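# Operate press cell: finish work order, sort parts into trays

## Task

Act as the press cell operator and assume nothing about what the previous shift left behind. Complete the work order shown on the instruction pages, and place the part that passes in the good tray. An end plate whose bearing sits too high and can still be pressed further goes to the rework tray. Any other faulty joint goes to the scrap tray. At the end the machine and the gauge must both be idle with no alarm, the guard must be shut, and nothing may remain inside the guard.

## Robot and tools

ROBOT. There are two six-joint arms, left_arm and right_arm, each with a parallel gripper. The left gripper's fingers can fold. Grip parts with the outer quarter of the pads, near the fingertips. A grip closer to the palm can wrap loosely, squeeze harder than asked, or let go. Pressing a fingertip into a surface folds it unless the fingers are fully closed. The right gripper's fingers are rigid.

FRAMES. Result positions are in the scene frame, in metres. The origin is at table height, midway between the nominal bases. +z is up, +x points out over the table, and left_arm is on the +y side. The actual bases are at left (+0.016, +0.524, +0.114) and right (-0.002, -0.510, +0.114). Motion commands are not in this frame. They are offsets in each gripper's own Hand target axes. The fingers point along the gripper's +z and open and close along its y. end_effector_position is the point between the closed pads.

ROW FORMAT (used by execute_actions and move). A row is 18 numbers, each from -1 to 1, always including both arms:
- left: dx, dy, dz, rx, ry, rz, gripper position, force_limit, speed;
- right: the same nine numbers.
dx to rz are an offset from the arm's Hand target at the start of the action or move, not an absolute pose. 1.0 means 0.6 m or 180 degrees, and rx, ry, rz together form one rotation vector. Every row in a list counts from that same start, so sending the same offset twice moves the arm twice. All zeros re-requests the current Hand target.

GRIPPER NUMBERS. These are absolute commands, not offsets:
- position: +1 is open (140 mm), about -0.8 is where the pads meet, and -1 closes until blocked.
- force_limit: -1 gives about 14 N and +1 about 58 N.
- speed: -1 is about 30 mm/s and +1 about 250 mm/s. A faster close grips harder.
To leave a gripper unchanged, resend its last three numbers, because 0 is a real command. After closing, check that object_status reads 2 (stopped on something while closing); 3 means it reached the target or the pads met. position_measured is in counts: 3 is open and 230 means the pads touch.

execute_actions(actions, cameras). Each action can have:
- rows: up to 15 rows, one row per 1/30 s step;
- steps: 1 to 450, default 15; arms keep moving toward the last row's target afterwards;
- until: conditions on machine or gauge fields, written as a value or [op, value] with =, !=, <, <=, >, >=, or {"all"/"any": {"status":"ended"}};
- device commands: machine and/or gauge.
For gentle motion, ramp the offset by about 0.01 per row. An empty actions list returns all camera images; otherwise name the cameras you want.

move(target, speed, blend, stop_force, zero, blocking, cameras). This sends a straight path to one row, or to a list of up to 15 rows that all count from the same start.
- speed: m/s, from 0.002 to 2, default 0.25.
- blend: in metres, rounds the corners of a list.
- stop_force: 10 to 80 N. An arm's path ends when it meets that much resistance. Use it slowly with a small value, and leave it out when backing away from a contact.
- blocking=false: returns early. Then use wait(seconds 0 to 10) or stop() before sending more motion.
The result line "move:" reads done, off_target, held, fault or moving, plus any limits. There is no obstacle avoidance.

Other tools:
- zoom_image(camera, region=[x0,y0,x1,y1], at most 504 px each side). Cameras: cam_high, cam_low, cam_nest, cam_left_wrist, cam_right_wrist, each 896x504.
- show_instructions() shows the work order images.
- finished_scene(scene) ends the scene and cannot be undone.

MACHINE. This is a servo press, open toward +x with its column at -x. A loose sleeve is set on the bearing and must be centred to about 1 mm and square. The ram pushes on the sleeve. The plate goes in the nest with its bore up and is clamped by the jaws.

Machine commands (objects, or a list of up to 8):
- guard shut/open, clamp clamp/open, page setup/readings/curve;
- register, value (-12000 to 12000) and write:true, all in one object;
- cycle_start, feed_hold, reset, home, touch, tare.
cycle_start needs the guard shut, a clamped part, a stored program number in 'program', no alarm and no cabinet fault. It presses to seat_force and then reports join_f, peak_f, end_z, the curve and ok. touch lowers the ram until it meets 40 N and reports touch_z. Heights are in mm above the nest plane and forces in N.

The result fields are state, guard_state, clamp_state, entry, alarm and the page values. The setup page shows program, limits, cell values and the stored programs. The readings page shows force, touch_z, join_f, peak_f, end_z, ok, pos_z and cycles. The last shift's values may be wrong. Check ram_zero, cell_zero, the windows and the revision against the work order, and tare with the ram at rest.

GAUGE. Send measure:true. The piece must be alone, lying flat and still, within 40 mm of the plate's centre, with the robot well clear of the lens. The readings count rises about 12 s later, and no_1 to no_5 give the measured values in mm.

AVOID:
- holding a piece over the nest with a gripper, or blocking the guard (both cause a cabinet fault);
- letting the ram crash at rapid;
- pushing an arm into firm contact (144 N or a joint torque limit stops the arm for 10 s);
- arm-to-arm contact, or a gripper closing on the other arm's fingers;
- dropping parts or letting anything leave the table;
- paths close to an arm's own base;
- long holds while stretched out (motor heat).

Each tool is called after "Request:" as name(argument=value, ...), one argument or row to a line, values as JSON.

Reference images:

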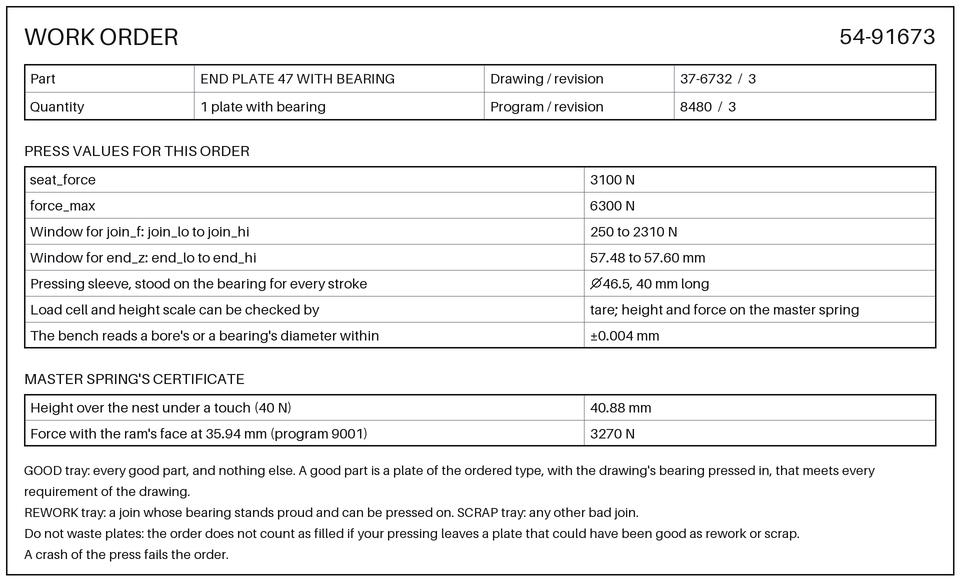

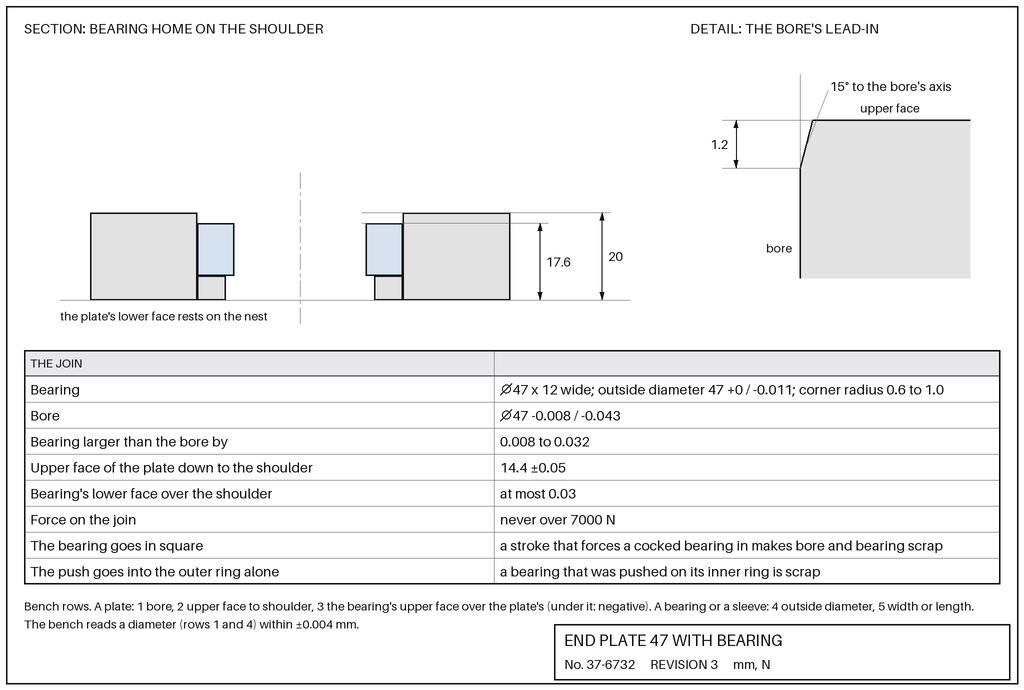

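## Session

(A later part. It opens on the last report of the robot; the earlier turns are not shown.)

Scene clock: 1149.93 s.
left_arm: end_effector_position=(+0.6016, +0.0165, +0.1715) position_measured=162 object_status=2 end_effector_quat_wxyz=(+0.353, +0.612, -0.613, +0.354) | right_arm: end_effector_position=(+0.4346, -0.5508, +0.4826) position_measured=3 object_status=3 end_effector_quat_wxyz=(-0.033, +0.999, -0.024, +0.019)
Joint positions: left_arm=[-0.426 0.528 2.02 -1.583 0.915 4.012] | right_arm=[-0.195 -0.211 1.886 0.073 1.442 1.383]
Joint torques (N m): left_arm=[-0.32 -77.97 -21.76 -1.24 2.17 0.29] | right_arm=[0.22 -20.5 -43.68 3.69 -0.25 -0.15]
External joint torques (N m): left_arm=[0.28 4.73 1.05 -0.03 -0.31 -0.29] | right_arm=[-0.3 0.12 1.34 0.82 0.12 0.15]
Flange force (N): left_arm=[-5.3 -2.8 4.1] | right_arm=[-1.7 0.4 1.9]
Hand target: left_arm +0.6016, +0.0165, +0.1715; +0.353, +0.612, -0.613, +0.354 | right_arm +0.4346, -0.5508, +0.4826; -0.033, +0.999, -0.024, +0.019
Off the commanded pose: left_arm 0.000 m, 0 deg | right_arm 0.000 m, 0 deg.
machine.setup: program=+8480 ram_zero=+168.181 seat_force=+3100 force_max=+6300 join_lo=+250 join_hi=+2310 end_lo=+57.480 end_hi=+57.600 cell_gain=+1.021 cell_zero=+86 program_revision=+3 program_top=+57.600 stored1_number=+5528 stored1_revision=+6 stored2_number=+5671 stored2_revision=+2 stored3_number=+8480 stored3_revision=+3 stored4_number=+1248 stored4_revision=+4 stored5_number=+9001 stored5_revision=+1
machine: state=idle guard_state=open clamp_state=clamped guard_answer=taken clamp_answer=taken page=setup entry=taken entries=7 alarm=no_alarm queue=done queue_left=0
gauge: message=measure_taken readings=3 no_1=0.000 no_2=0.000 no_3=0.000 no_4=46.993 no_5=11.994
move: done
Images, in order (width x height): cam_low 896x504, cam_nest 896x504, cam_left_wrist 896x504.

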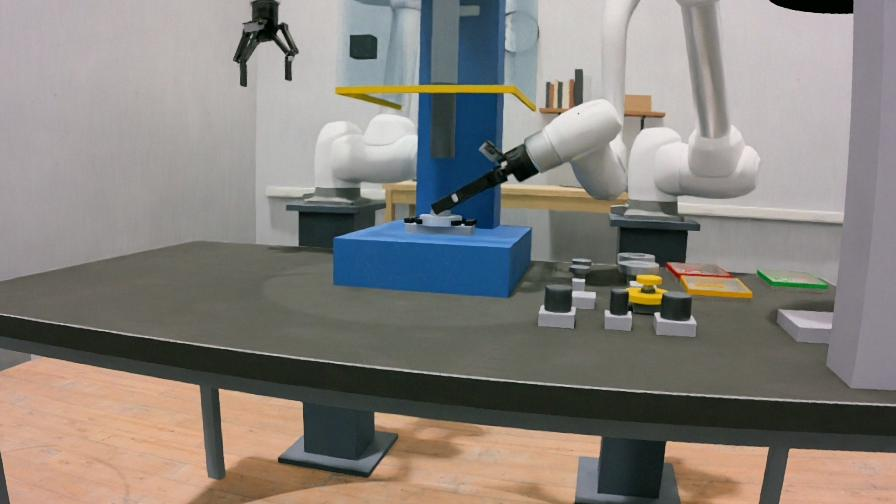

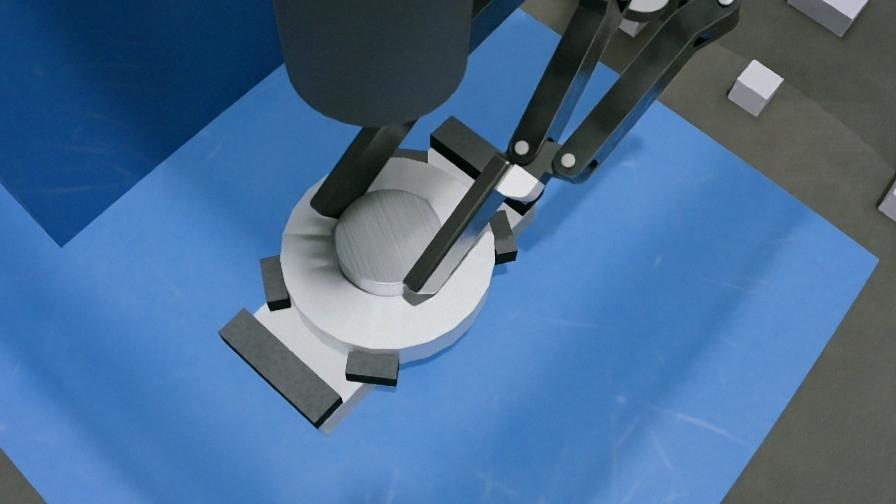

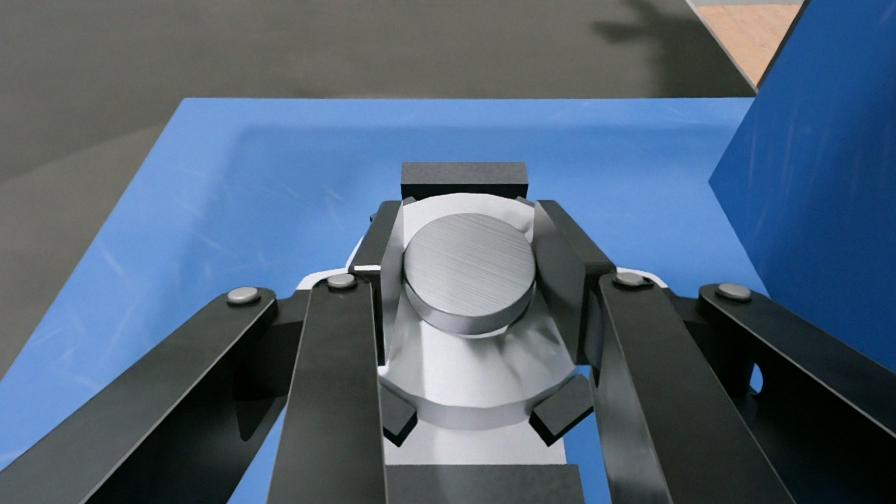

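Request:
move(
  target=[0,0.00075,0,0,0,0,-1,0,-1,0,0,0,0,0,0,1,1,1],
  cameras=[],
  speed=0.02,
)

Request:
move(
  target=[-0.0144,0,0.0083,0,0,0,-1,0,-1,0,0,0,0,0,0,1,1,1],
  cameras=["cam_nest","cam_low","cam_left_wrist"],
  speed=0.005,
  stop_force=12,
)

Request:
zoom_image(
  camera="cam_nest",
  region=[270, 150, 510, 370],
)

Request:
zoom_image(
  camera="cam_left_wrist",
  region=[340, 160, 600, 420],
)

Request:
zoom_image(
  camera="cam_low",
  region=[390, 140, 510, 250],
)

Scene clock: 1175.60 s.
left_arm: end_effector_position=(+0.6011, +0.0165, +0.1715) position_measured=162 object_status=2 end_effector_quat_wxyz=(+0.353, +0.612, -0.613, +0.354) | right_arm: end_effector_position=(+0.4346, -0.5508, +0.4826) position_measured=3 object_status=3 end_effector_quat_wxyz=(-0.033, +0.999, -0.024, +0.019)
Joint positions: left_arm=[-0.426 0.528 2.021 -1.584 0.915 4.013] | right_arm=[-0.195 -0.211 1.886 0.073 1.442 1.383]
Joint torques (N m): left_arm=[-0.3 -78.2 -21.74 -1.22 2.17 0.25] | right_arm=[0.09 -20.01 -43.64 3.66 -0.24 -0.17]
External joint torques (N m): left_arm=[0.21 5.07 0.86 -0.05 -0.31 -0.25] | right_arm=[-0.15 -0.42 1.24 0.87 0.11 0.17]
Flange force (N): left_arm=[-5.6 -3.4 4.7] | right_arm=[-2.4 -0.1 1.7]
Hand target: left_arm +0.6012, +0.0165, +0.1715; +0.353, +0.612, -0.613, +0.354 | right_arm +0.4346, -0.5508, +0.4826; -0.033, +0.999, -0.024, +0.019
Off the commanded pose: left_arm 0.000 m, 0 deg | right_arm 0.000 m, 0 deg.
machine.setup: program=+8480 ram_zero=+168.181 seat_force=+3100 force_max=+6300 join_lo=+250 join_hi=+2310 end_lo=+57.480 end_hi=+57.600 cell_gain=+1.021 cell_zero=+86 program_revision=+3 program_top=+57.600 stored1_number=+5528 stored1_revision=+6 stored2_number=+5671 stored2_revision=+2 stored3_number=+8480 stored3_revision=+3 stored4_number=+1248 stored4_revision=+4 stored5_number=+9001 stored5_revision=+1
machine: state=idle guard_state=open clamp_state=clamped guard_answer=taken clamp_answer=taken page=setup entry=taken entries=7 alarm=no_alarm queue=done queue_left=0
gauge: message=measure_taken readings=3 no_1=0.000 no_2=0.000 no_3=0.000 no_4=46.993 no_5=11.994
move: done
No camera images: "cameras" was empty.

Scene clock: 1176.50 s.
left_arm: end_effector_position=(+0.6012, +0.0165, +0.1699) position_measured=162 object_status=2 end_effector_quat_wxyz=(+0.353, +0.612, -0.613, +0.354) | right_arm: end_effector_position=(+0.4346, -0.5508, +0.4826) position_measured=3 object_status=3 end_effector_quat_wxyz=(-0.033, +0.999, -0.024, +0.019)
Joint positions: left_arm=[-0.426 0.53 2.022 -1.586 0.915 4.016] | right_arm=[-0.195 -0.211 1.886 0.073 1.442 1.383]
Joint torques (N m): left_arm=[0.29 -67.71 -19.68 -0.61 -1.63 0.12] | right_arm=[-0.1 -19.63 -43.65 3.72 -0.22 -0.12]
External joint torques (N m): left_arm=[-0.37 -5.75 -1.46 -0.69 3.49 -0.12] | right_arm=[0.09 -0.77 1.35 0.8 0.09 0.11]
Flange force (N): left_arm=[5.8 2.4 -6.3] | right_arm=[-3.1 -0.6 1.9]
Hand target: left_arm +0.6012, +0.0165, +0.1699; +0.353, +0.612, -0.613, +0.354 (not the last commanded pose) | right_arm +0.4346, -0.5508, +0.4826; -0.033, +0.999, -0.024, +0.019
Off the commanded pose: left_arm 0.008 m, 0 deg | right_arm 0.000 m, 0 deg.
machine.setup: program=+8480 ram_zero=+168.181 seat_force=+3100 force_max=+6300 join_lo=+250 join_hi=+2310 end_lo=+57.480 end_hi=+57.600 cell_gain=+1.021 cell_zero=+86 program_revision=+3 program_top=+57.600 stored1_number=+5528 stored1_revision=+6 stored2_number=+5671 stored2_revision=+2 stored3_number=+8480 stored3_revision=+3 stored4_number=+1248 stored4_revision=+4 stored5_number=+9001 stored5_revision=+1
machine: state=idle guard_state=open clamp_state=clamped guard_answer=taken clamp_answer=taken page=setup entry=taken entries=7 alarm=no_alarm queue=done queue_left=0
gauge: message=measure_taken readings=3 no_1=0.000 no_2=0.000 no_3=0.000 no_4=46.993 no_5=11.994
move: contact (left_arm)
Images, in order (width x height): cam_low 896x504, cam_nest 896x504, cam_left_wrist 896x504.

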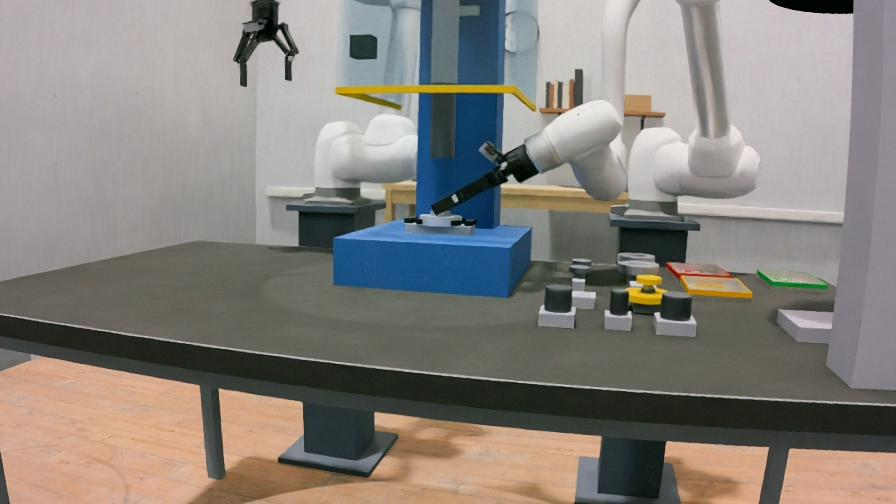

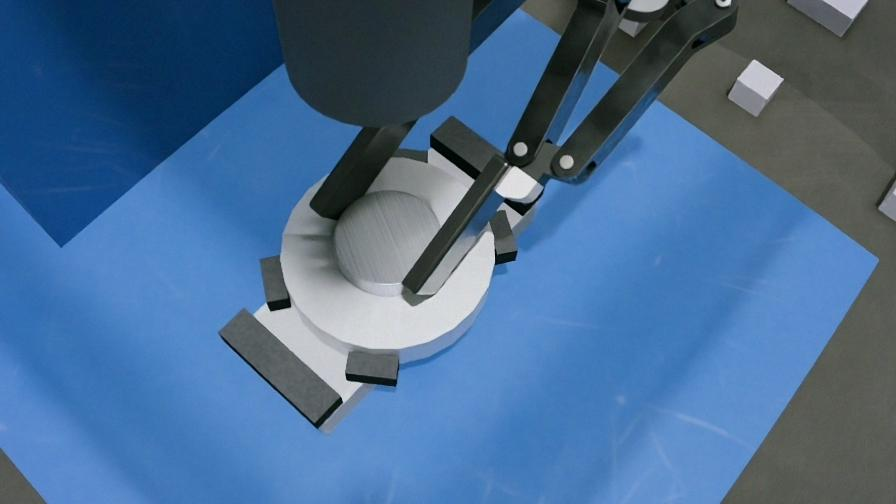

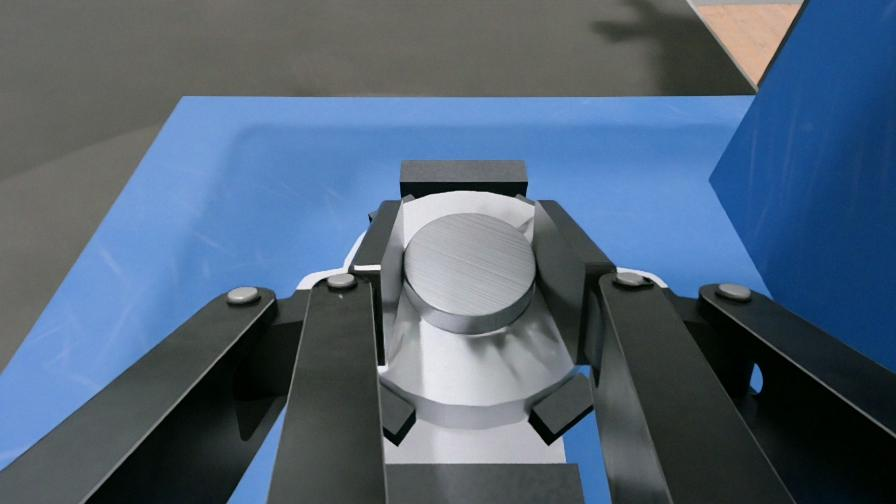

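Scaled by 2.100 from the camera's 896x504 image, which has a finer 1280x720 frame.

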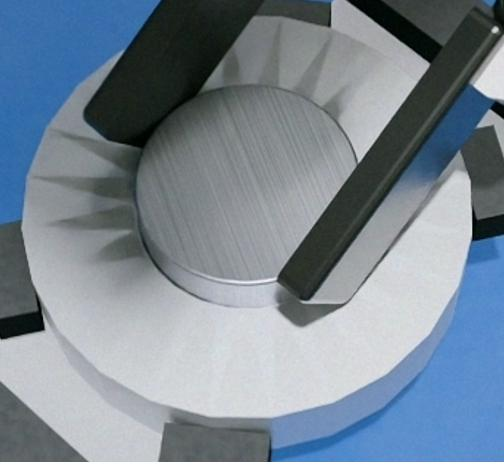

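Scaled by 1.938 from the camera's 896x504 image, which has a finer 1280x720 frame.

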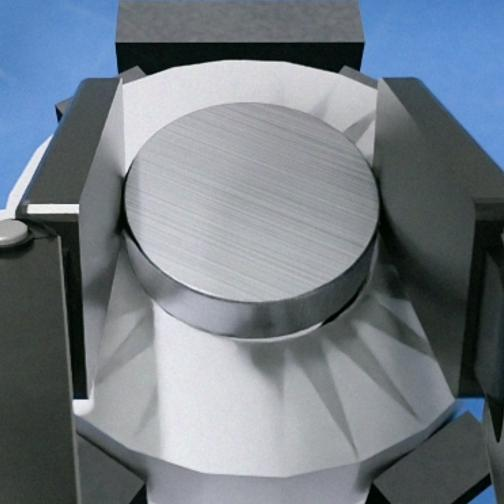

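Scaled by 4.200 from the camera's 896x504 image, which has a finer 1280x720 frame.

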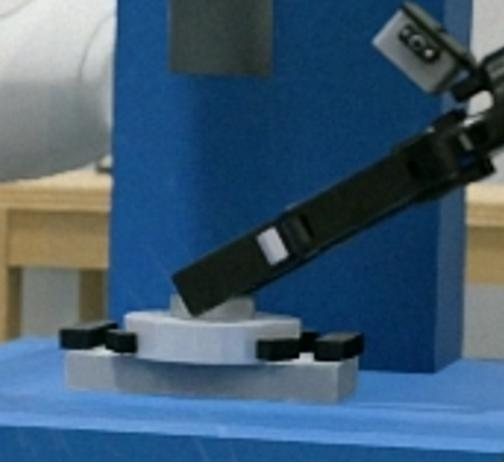

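Request:
move(
  target=[
    [0.0017,0,-0.001,0,0,0,-1,0,-1,0,0,0,0,0,0,1,1,1],
    [0.00198,0.00083,-0.00057,0,0,0,-1,0,-1,0,0,0,0,0,0,1,1,1],
  ],
  cameras=[],
  speed=0.02,
)

Request:
move(
  target=[-0.0144,0,0.0083,0,0,0,-1,0,-1,0,0,0,0,0,0,1,1,1],
  cameras=["cam_nest","cam_low","cam_left_wrist"],
  speed=0.005,
  stop_force=12,
)

Request:
zoom_image(
  camera="cam_nest",
  region=[270, 150, 510, 370],
)

Request:
zoom_image(
  camera="cam_left_wrist",
  region=[340, 160, 600, 420],
)

Request:
zoom_image(
  camera="cam_low",
  region=[390, 140, 510, 250],
)

Scene clock: 1199.50 s.
left_arm: end_effector_position=(+0.6007, +0.0162, +0.1711) position_measured=162 object_status=2 end_effector_quat_wxyz=(+0.353, +0.612, -0.613, +0.354) | right_arm: end_effector_position=(+0.4346, -0.5508, +0.4826) position_measured=3 object_status=3 end_effector_quat_wxyz=(-0.033, +0.999, -0.024, +0.019)
Joint positions: left_arm=[-0.427 0.528 2.022 -1.585 0.915 4.014] | right_arm=[-0.195 -0.211 1.886 0.073 1.442 1.383]
Joint torques (N m): left_arm=[-0.78 -77.85 -21.63 -1.47 2.19 0.28] | right_arm=[0.28 -20.21 -43.55 3.64 -0.24 -0.17]
External joint torques (N m): left_arm=[0.73 4.8 0.57 0.18 -0.35 -0.29] | right_arm=[-0.28 -0.2 1.23 0.88 0.11 0.16]
Flange force (N): left_arm=[-5.3 -4.3 3.6] | right_arm=[-2.1 0.3 1.7]
Hand target: left_arm +0.6007, +0.0162, +0.1711; +0.353, +0.612, -0.613, +0.354 | right_arm +0.4346, -0.5508, +0.4826; -0.033, +0.999, -0.024, +0.019
Off the commanded pose: left_arm 0.000 m, 0 deg | right_arm 0.000 m, 0 deg.
machine.setup: program=+8480 ram_zero=+168.181 seat_force=+3100 force_max=+6300 join_lo=+250 join_hi=+2310 end_lo=+57.480 end_hi=+57.600 cell_gain=+1.021 cell_zero=+86 program_revision=+3 program_top=+57.600 stored1_number=+5528 stored1_revision=+6 stored2_number=+5671 stored2_revision=+2 stored3_number=+8480 stored3_revision=+3 stored4_number=+1248 stored4_revision=+4 stored5_number=+9001 stored5_revision=+1
machine: state=idle guard_state=open clamp_state=clamped guard_answer=taken clamp_answer=taken page=setup entry=taken entries=7 alarm=no_alarm queue=done queue_left=0
gauge: message=measure_taken readings=3 no_1=0.000 no_2=0.000 no_3=0.000 no_4=46.993 no_5=11.994
move: done
No camera images: "cameras" was empty.

Scene clock: 1200.60 s.
left_arm: end_effector_position=(+0.6007, +0.0162, +0.1685) position_measured=162 object_status=2 end_effector_quat_wxyz=(+0.353, +0.612, -0.613, +0.354) | right_arm: end_effector_position=(+0.4346, -0.5508, +0.4826) position_measured=3 object_status=3 end_effector_quat_wxyz=(-0.033, +0.999, -0.024, +0.019)
Joint positions: left_arm=[-0.427 0.532 2.023 -1.589 0.915 4.02] | right_arm=[-0.195 -0.211 1.886 0.073 1.442 1.383]
Joint torques (N m): left_arm=[-11.44 -67.23 -23.98 -2.14 0.39 0.28] | right_arm=[0.61 -20.54 -43.68 3.67 -0.21 -0.1]
External joint torques (N m): left_arm=[11.32 -6.23 3.24 0.86 1.48 -0.28] | right_arm=[-0.66 0.15 1.37 0.85 0.09 0.1]
Flange force (N): left_arm=[-2.6 2.6 -25.0] | right_arm=[-1.9 1.3 2.0]
Hand target: left_arm +0.6007, +0.0162, +0.1685; +0.353, +0.612, -0.613, +0.354 (not the last commanded pose) | right_arm +0.4346, -0.5508, +0.4826; -0.033, +0.999, -0.024, +0.019
Off the commanded pose: left_arm 0.007 m, 0 deg | right_arm 0.000 m, 0 deg.
machine.setup: program=+8480 ram_zero=+168.181 seat_force=+3100 force_max=+6300 join_lo=+250 join_hi=+2310 end_lo=+57.480 end_hi=+57.600 cell_gain=+1.021 cell_zero=+86 program_revision=+3 program_top=+57.600 stored1_number=+5528 stored1_revision=+6 stored2_number=+5671 stored2_revision=+2 stored3_number=+8480 stored3_revision=+3 stored4_number=+1248 stored4_revision=+4 stored5_number=+9001 stored5_revision=+1
machine: state=idle guard_state=open clamp_state=clamped guard_answer=taken clamp_answer=taken page=setup entry=taken entries=7 alarm=no_alarm queue=done queue_left=0
gauge: message=measure_taken readings=3 no_1=0.000 no_2=0.000 no_3=0.000 no_4=46.993 no_5=11.994
move: contact (left_arm)
Images, in order (width x height): cam_low 896x504, cam_nest 896x504, cam_left_wrist 896x504.

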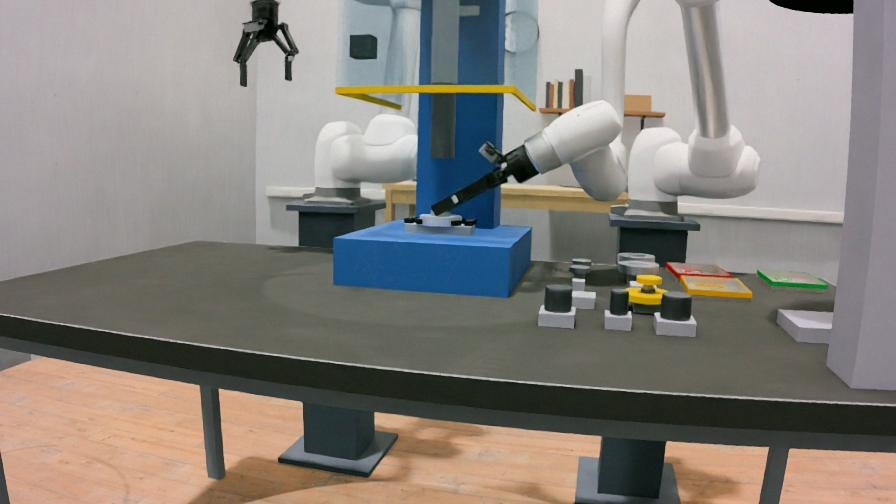

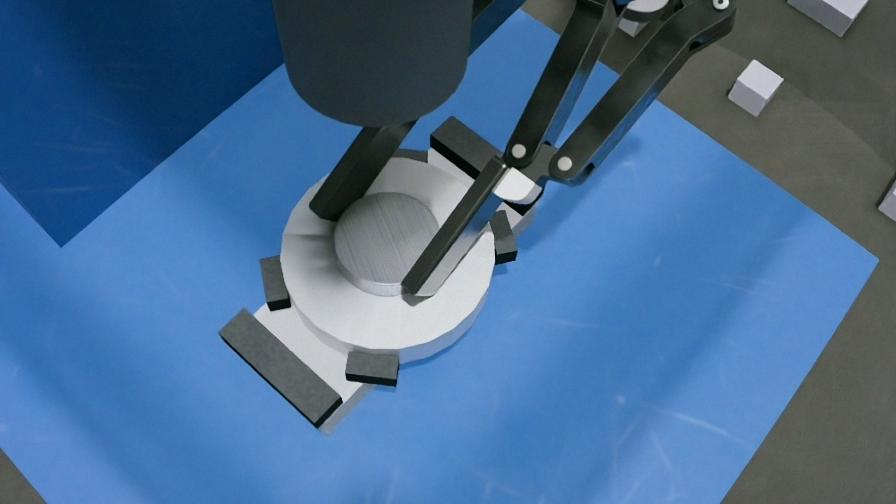

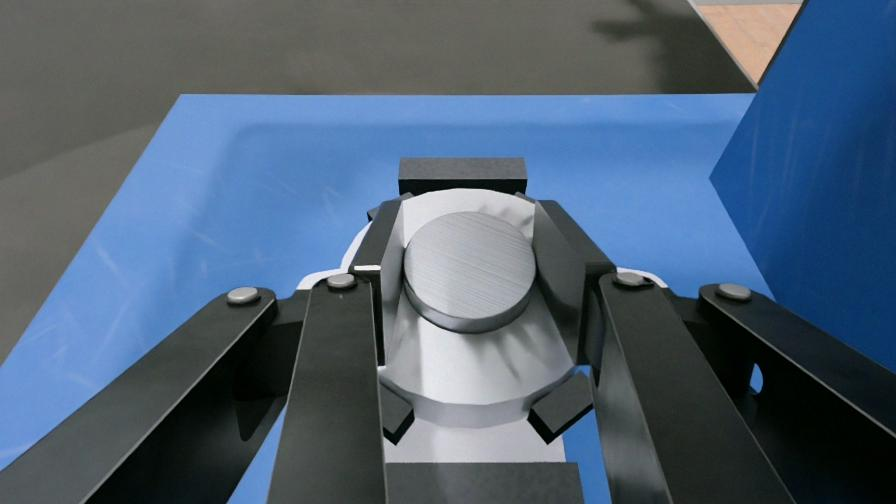

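Scaled by 2.100 from the camera's 896x504 image, which has a finer 1280x720 frame.

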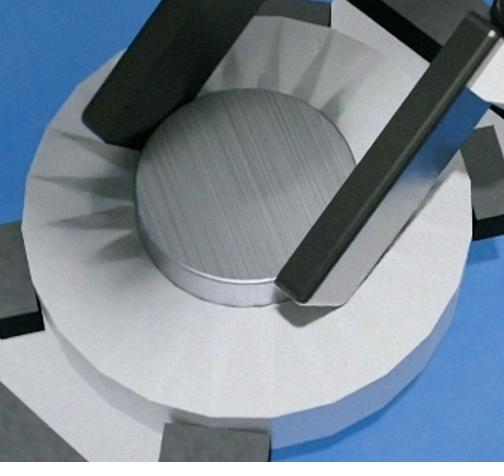

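Scaled by 1.938 from the camera's 896x504 image, which has a finer 1280x720 frame.

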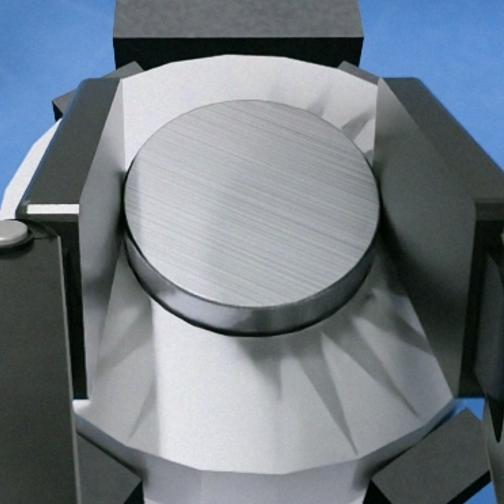

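Scaled by 4.200 from the camera's 896x504 image, which has a finer 1280x720 frame.

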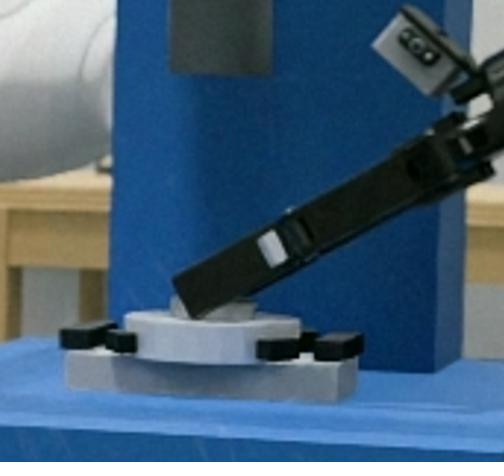

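Request:
move(
  target=[
    [0,0,0,0,0,0,0.05,0,-0.9,0,0,0,0,0,0,1,1,1],
    [0,0,-0.48,0,0,0,0.05,0,-0.9,0,0,0,0,0,0,1,1,1],
  ],
  cameras=["cam_nest","cam_low","cam_left_wrist"],
  speed=[0.05,0.15],
)

Request:
zoom_image(
  camera="cam_nest",
  region=[270, 150, 510, 370],
)

Request:
zoom_image(
  camera="cam_low",
  region=[390, 180, 490, 250],
)

Scene clock: 1214.40 s.
left_arm: end_effector_position=(+0.6007, +0.2655, +0.3125) position_measured=123 object_status=3 end_effector_quat_wxyz=(+0.353, +0.612, -0.613, +0.354) | right_arm: end_effector_position=(+0.4346, -0.5508, +0.4826) position_measured=3 object_status=3 end_effector_quat_wxyz=(-0.033, +0.999, -0.024, +0.019)
Joint positions: left_arm=[-0.021 0.288 2.034 -1.177 1.216 3.82] | right_arm=[-0.195 -0.211 1.886 0.073 1.442 1.383]
Joint torques (N m): left_arm=[0.11 -62.19 -28.68 -0.46 1.71 0.3] | right_arm=[0.5 -20.37 -43.52 3.66 -0.24 -0.19]
External joint torques (N m): left_arm=[-0.24 4.8 0.63 -0.12 -0.2 -0.3] | right_arm=[-0.47 -0.05 1.23 0.86 0.12 0.19]
Flange force (N): left_arm=[-4.9 -5.2 3.6] | right_arm=[-1.9 0.7 1.7]
Hand target: left_arm +0.6007, +0.2656, +0.3125; +0.353, +0.612, -0.613, +0.354 | right_arm +0.4346, -0.5508, +0.4826; -0.033, +0.999, -0.024, +0.019
Off the commanded pose: left_arm 0.000 m, 0 deg | right_arm 0.000 m, 0 deg.
machine.setup: program=+8480 ram_zero=+168.181 seat_force=+3100 force_max=+6300 join_lo=+250 join_hi=+2310 end_lo=+57.480 end_hi=+57.600 cell_gain=+1.021 cell_zero=+86 program_revision=+3 program_top=+57.600 stored1_number=+5528 stored1_revision=+6 stored2_number=+5671 stored2_revision=+2 stored3_number=+8480 stored3_revision=+3 stored4_number=+1248 stored4_revision=+4 stored5_number=+9001 stored5_revision=+1
machine: state=idle guard_state=open clamp_state=clamped guard_answer=taken clamp_answer=taken page=setup entry=taken entries=7 alarm=no_alarm queue=done queue_left=0
gauge: message=measure_taken readings=3 no_1=0.000 no_2=0.000 no_3=0.000 no_4=46.993 no_5=11.994
move: done
Images, in order (width x height): cam_low 896x504, cam_nest 896x504, cam_left_wrist 896x504.

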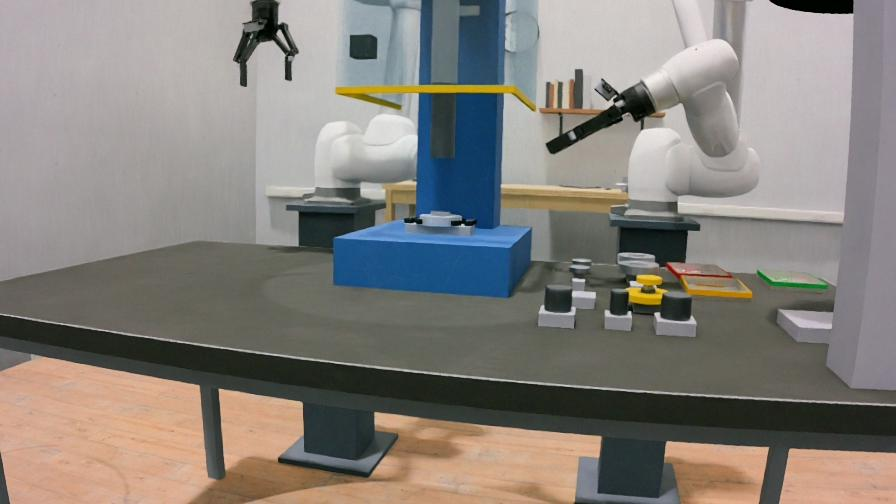

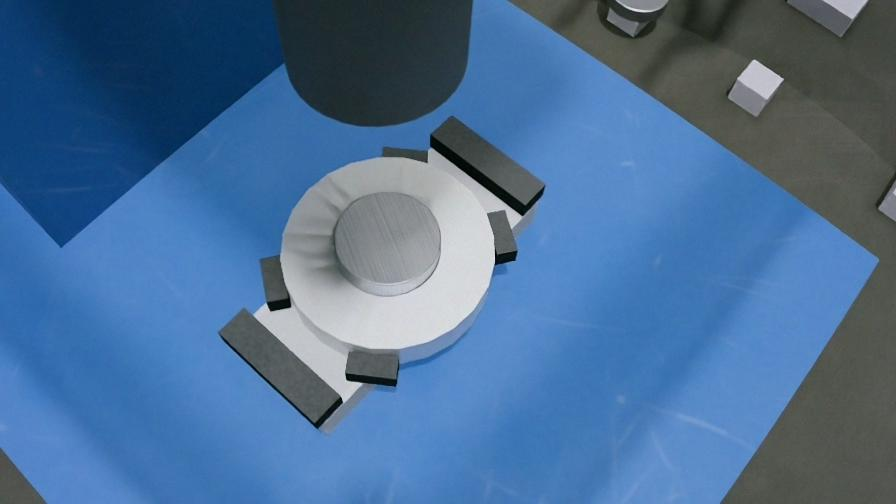

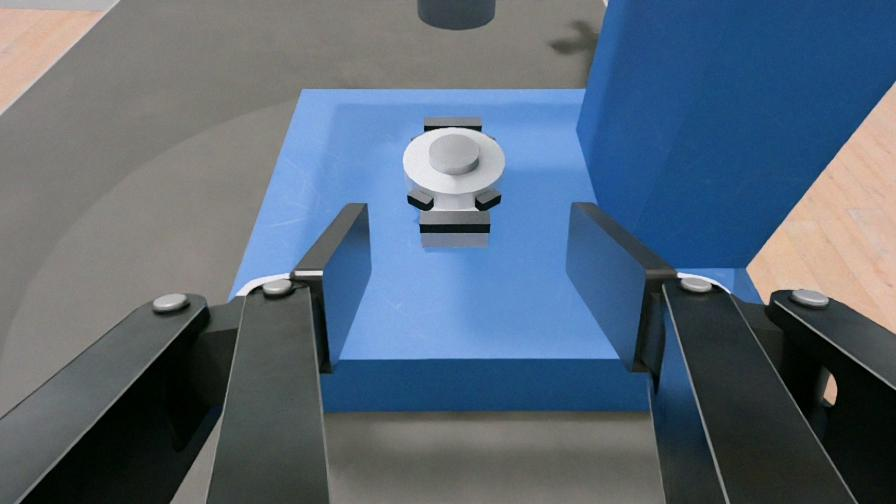

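Scaled by 2.100 from the camera's 896x504 image, which has a finer 1280x720 frame.

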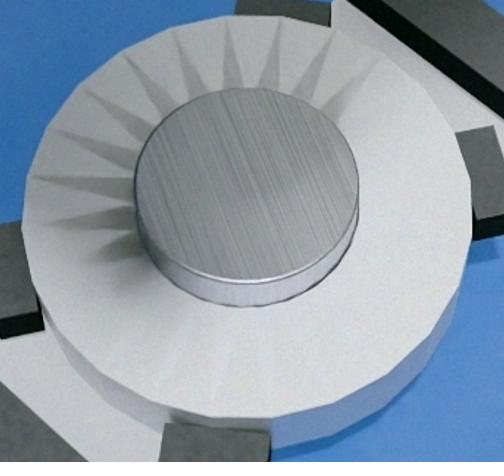

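Scaled by 5.040 from the camera's 896x504 image, which has a finer 1280x720 frame.

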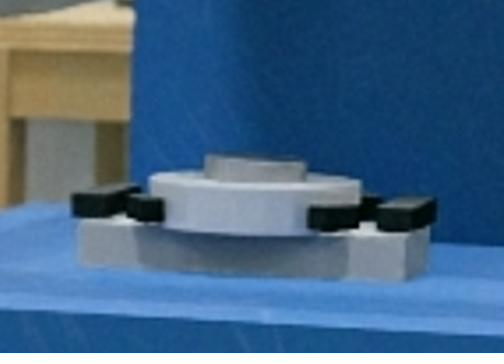

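Request:
zoom_image(
  camera="cam_left_wrist",
  region=[390, 100, 520, 220],
)

Request:
zoom_image(
  camera="cam_low",
  region=[415, 200, 465, 235],
)

Request:
zoom_image(
  camera="cam_nest",
  region=[320, 180, 460, 310],
)

Scaled by 3.877 from the camera's 896x504 image, which has a finer 1280x720 frame.

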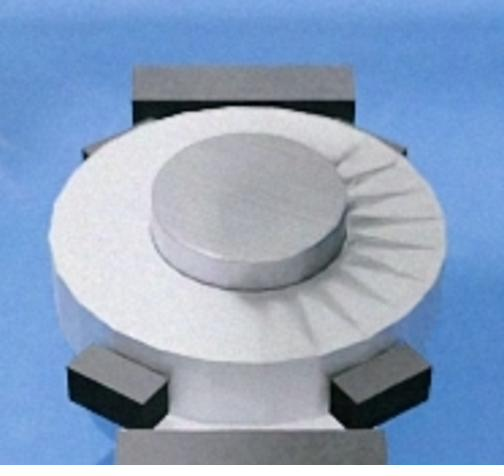

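Scaled by 10.080 from the camera's 896x504 image, which has a finer 1280x720 frame.

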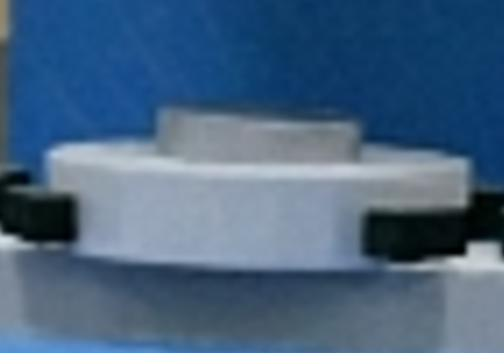

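Scaled by 3.600 from the camera's 896x504 image, which has a finer 1280x720 frame.

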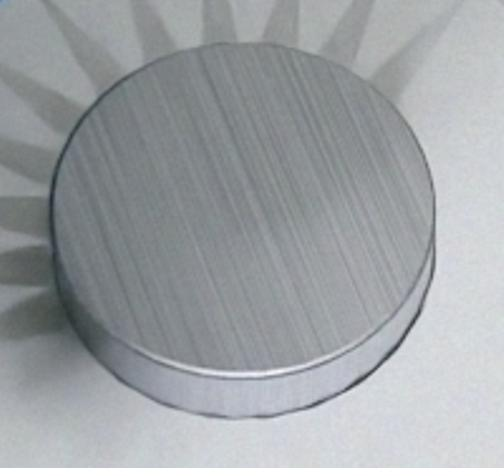

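Request:
move(
  target=[0.0288,0,0.4649,0,0,0,-1,-1,0,0,0,0,0,0,0,1,1,1],
  cameras=["cam_nest","cam_low"],
  speed=0.12,
)

Request:
zoom_image(
  camera="cam_low",
  region=[390, 140, 510, 250],
)

Request:
zoom_image(
  camera="cam_nest",
  region=[270, 150, 510, 370],
)

Scene clock: 1245.50 s.
left_arm: end_effector_position=(+0.6007, +0.0154, +0.1880) position_measured=233 object_status=3 end_effector_quat_wxyz=(+0.353, +0.612, -0.613, +0.354) | right_arm: end_effector_position=(+0.4346, -0.5508, +0.4826) position_measured=3 object_status=3 end_effector_quat_wxyz=(-0.033, +0.999, -0.024, +0.019)
Joint positions: left_arm=[-0.428 0.504 2.017 -1.563 0.914 3.977] | right_arm=[-0.195 -0.211 1.886 0.073 1.442 1.383]
Joint torques (N m): left_arm=[0.1 -76.08 -22.54 -0.98 1.94 0.27] | right_arm=[0 -19.78 -43.57 3.67 -0.22 -0.18]
External joint torques (N m): left_arm=[-0.12 3.91 0.58 -0.29 -0.13 -0.27] | right_arm=[0.08 -0.7 1.21 0.86 0.1 0.18]
Flange force (N): left_arm=[-4.0 -2.5 4.3] | right_arm=[-2.8 -0.7 1.7]
Hand target: left_arm +0.6007, +0.0154, +0.1880; +0.353, +0.612, -0.613, +0.354 | right_arm +0.4346, -0.5508, +0.4826; -0.033, +0.999, -0.024, +0.019
Off the commanded pose: left_arm 0.000 m, 0 deg | right_arm 0.000 m, 0 deg.
machine.setup: program=+8480 ram_zero=+168.181 seat_force=+3100 force_max=+6300 join_lo=+250 join_hi=+2310 end_lo=+57.480 end_hi=+57.600 cell_gain=+1.021 cell_zero=+86 program_revision=+3 program_top=+57.600 stored1_number=+5528 stored1_revision=+6 stored2_number=+5671 stored2_revision=+2 stored3_number=+8480 stored3_revision=+3 stored4_number=+1248 stored4_revision=+4 stored5_number=+9001 stored5_revision=+1
machine: state=idle guard_state=open clamp_state=clamped guard_answer=taken clamp_answer=taken page=setup entry=taken entries=7 alarm=no_alarm queue=done queue_left=0
gauge: message=measure_taken readings=3 no_1=0.000 no_2=0.000 no_3=0.000 no_4=46.993 no_5=11.994
move: done
Images, in order (width x height): cam_low 896x504, cam_nest 896x504.

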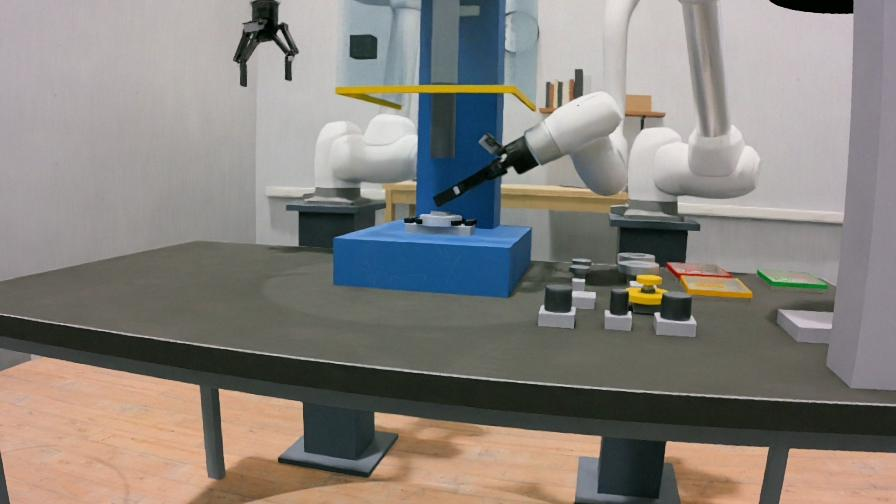

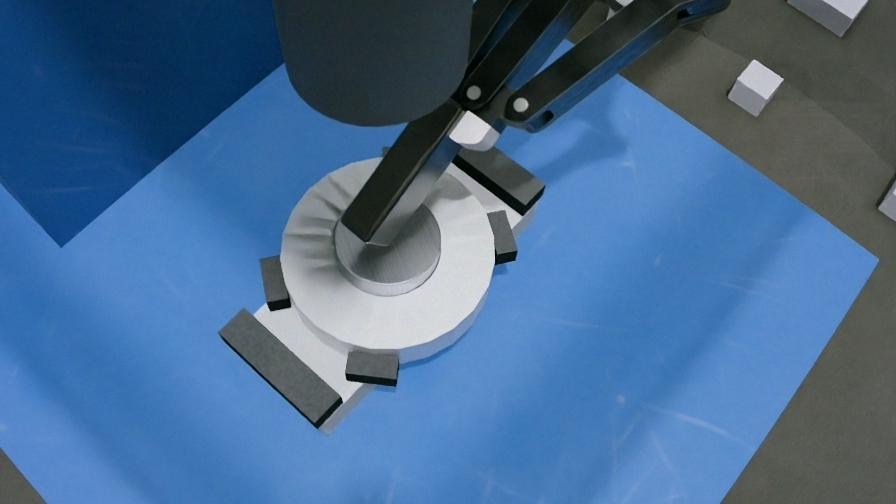

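Scaled by 4.200 from the camera's 896x504 image, which has a finer 1280x720 frame.

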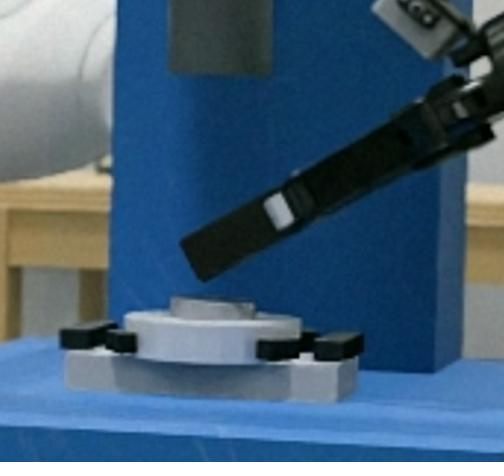

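Scaled by 2.100 from the camera's 896x504 image, which has a finer 1280x720 frame.

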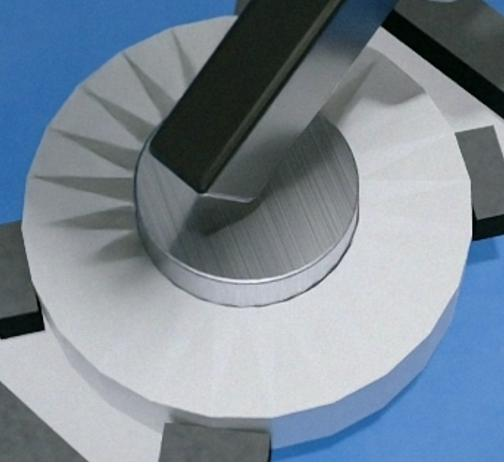

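Request:
move(
  target=[0.0075,0,0.013,0,0,0,-1,-1,0,0,0,0,0,0,0,1,1,1],
  cameras=[],
  speed=0.05,
)

Request:
move(
  target=[-0.0289,0,0.0167,0,0,0,-1,-1,0,0,0,0,0,0,0,1,1,1],
  cameras=["cam_nest","cam_low"],
  speed=0.005,
  stop_force=10,
)

Request:
zoom_image(
  camera="cam_low",
  region=[415, 190, 465, 235],
)

Request:
zoom_image(
  camera="cam_nest",
  region=[270, 150, 510, 370],
)

Scene clock: 1258.33 s.
left_arm: end_effector_position=(+0.6007, +0.0064, +0.1880) position_measured=233 object_status=3 end_effector_quat_wxyz=(+0.353, +0.612, -0.613, +0.354) | right_arm: end_effector_position=(+0.4346, -0.5508, +0.4826) position_measured=3 object_status=3 end_effector_quat_wxyz=(-0.033, +0.999, -0.024, +0.019)
Joint positions: left_arm=[-0.441 0.507 2.011 -1.572 0.906 3.973] | right_arm=[-0.195 -0.211 1.886 0.073 1.442 1.383]
Joint torques (N m): left_arm=[0.1 -76.66 -22.72 -1.11 1.93 0.25] | right_arm=[0.1 -20.02 -43.79 3.65 -0.2 -0.14]
External joint torques (N m): left_arm=[-0.22 4.29 0.63 -0.19 -0.14 -0.25] | right_arm=[-0.2 -0.32 1.54 0.85 0.08 0.14]
Flange force (N): left_arm=[-4.3 -2.8 4.7] | right_arm=[-2.7 0.1 2.2]
Hand target: left_arm +0.6007, +0.0064, +0.1880; +0.353, +0.612, -0.613, +0.354 | right_arm +0.4346, -0.5508, +0.4826; -0.033, +0.999, -0.024, +0.019
Off the commanded pose: left_arm 0.000 m, 0 deg | right_arm 0.000 m, 0 deg.
machine.setup: program=+8480 ram_zero=+168.181 seat_force=+3100 force_max=+6300 join_lo=+250 join_hi=+2310 end_lo=+57.480 end_hi=+57.600 cell_gain=+1.021 cell_zero=+86 program_revision=+3 program_top=+57.600 stored1_number=+5528 stored1_revision=+6 stored2_number=+5671 stored2_revision=+2 stored3_number=+8480 stored3_revision=+3 stored4_number=+1248 stored4_revision=+4 stored5_number=+9001 stored5_revision=+1
machine: state=idle guard_state=open clamp_state=clamped guard_answer=taken clamp_answer=taken page=setup entry=taken entries=7 alarm=no_alarm queue=done queue_left=0
gauge: message=measure_taken readings=3 no_1=0.000 no_2=0.000 no_3=0.000 no_4=46.993 no_5=11.994
move: done
No camera images: "cameras" was empty.

Scene clock: 1260.87 s.
left_arm: end_effector_position=(+0.6007, +0.0063, +0.1784) position_measured=233 object_status=3 end_effector_quat_wxyz=(+0.353, +0.612, -0.613, +0.354) | right_arm: end_effector_position=(+0.4346, -0.5508, +0.4826) position_measured=3 object_status=3 end_effector_quat_wxyz=(-0.033, +0.999, -0.024, +0.019)
Joint positions: left_arm=[-0.441 0.521 2.013 -1.585 0.906 3.994] | right_arm=[-0.195 -0.211 1.886 0.073 1.442 1.383]
Joint torques (N m): left_arm=[-2.12 -68.44 -17.92 0.41 -0.67 0.28] | right_arm=[-0.04 -20.11 -43.7 3.58 -0.21 -0.09]
External joint torques (N m): left_arm=[2 -4.69 -3.44 -1.71 2.5 -0.29] | right_arm=[0.09 -0.32 1.41 0.93 0.09 0.08]
Flange force (N): left_arm=[3.9 -2.4 -5.2] | right_arm=[-2.4 -0.4 2.1]
Hand target: left_arm +0.6007, +0.0063, +0.1784; +0.353, +0.612, -0.613, +0.354 (not the last commanded pose) | right_arm +0.4346, -0.5508, +0.4826; -0.033, +0.999, -0.024, +0.019
Off the commanded pose: left_arm 0.010 m, 0 deg | right_arm 0.000 m, 0 deg.
machine.setup: program=+8480 ram_zero=+168.181 seat_force=+3100 force_max=+6300 join_lo=+250 join_hi=+2310 end_lo=+57.480 end_hi=+57.600 cell_gain=+1.021 cell_zero=+86 program_revision=+3 program_top=+57.600 stored1_number=+5528 stored1_revision=+6 stored2_number=+5671 stored2_revision=+2 stored3_number=+8480 stored3_revision=+3 stored4_number=+1248 stored4_revision=+4 stored5_number=+9001 stored5_revision=+1
machine: state=idle guard_state=open clamp_state=clamped guard_answer=taken clamp_answer=taken page=setup entry=taken entries=7 alarm=no_alarm queue=done queue_left=0
gauge: message=measure_taken readings=3 no_1=0.000 no_2=0.000 no_3=0.000 no_4=46.993 no_5=11.994
move: contact (left_arm)
Images, in order (width x height): cam_low 896x504, cam_nest 896x504.

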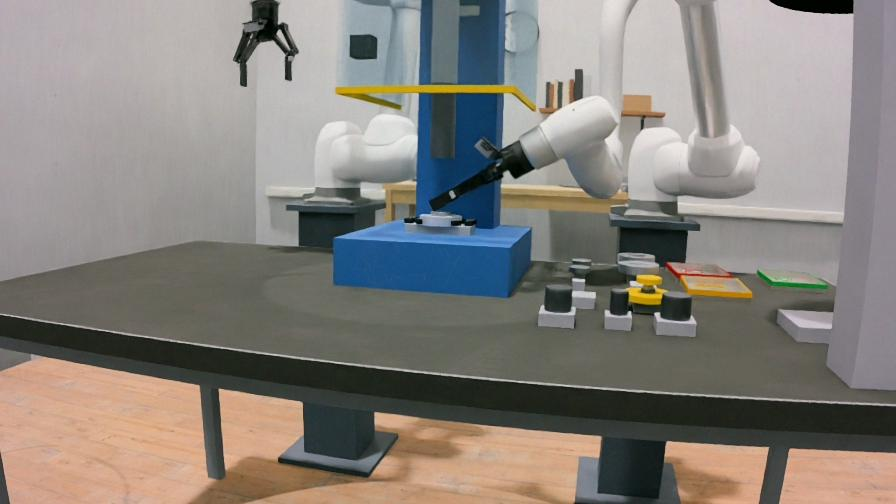

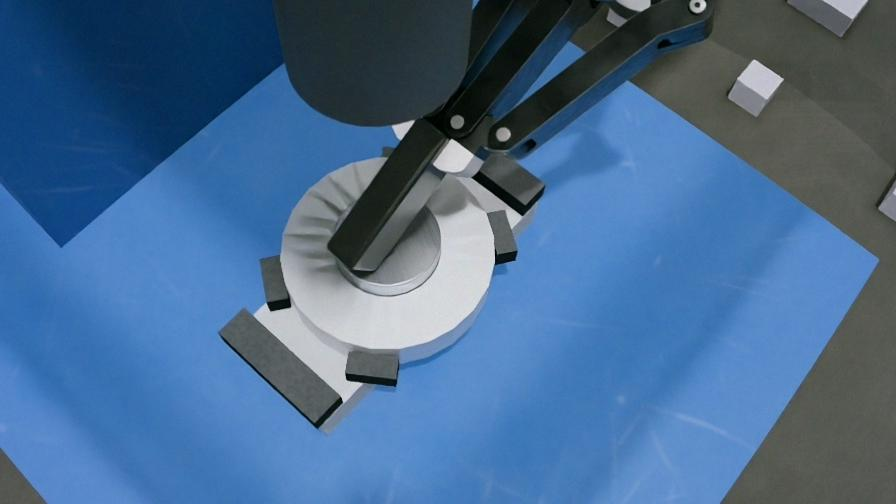

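Scaled by 10.080 from the camera's 896x504 image, which has a finer 1280x720 frame.

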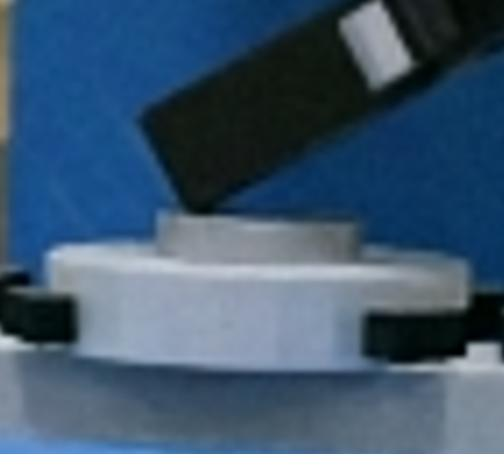

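Scaled by 2.100 from the camera's 896x504 image, which has a finer 1280x720 frame.

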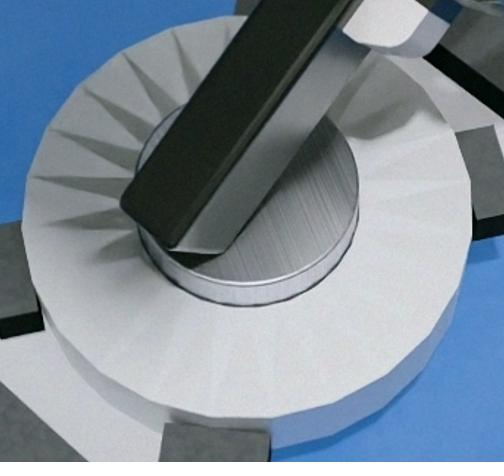

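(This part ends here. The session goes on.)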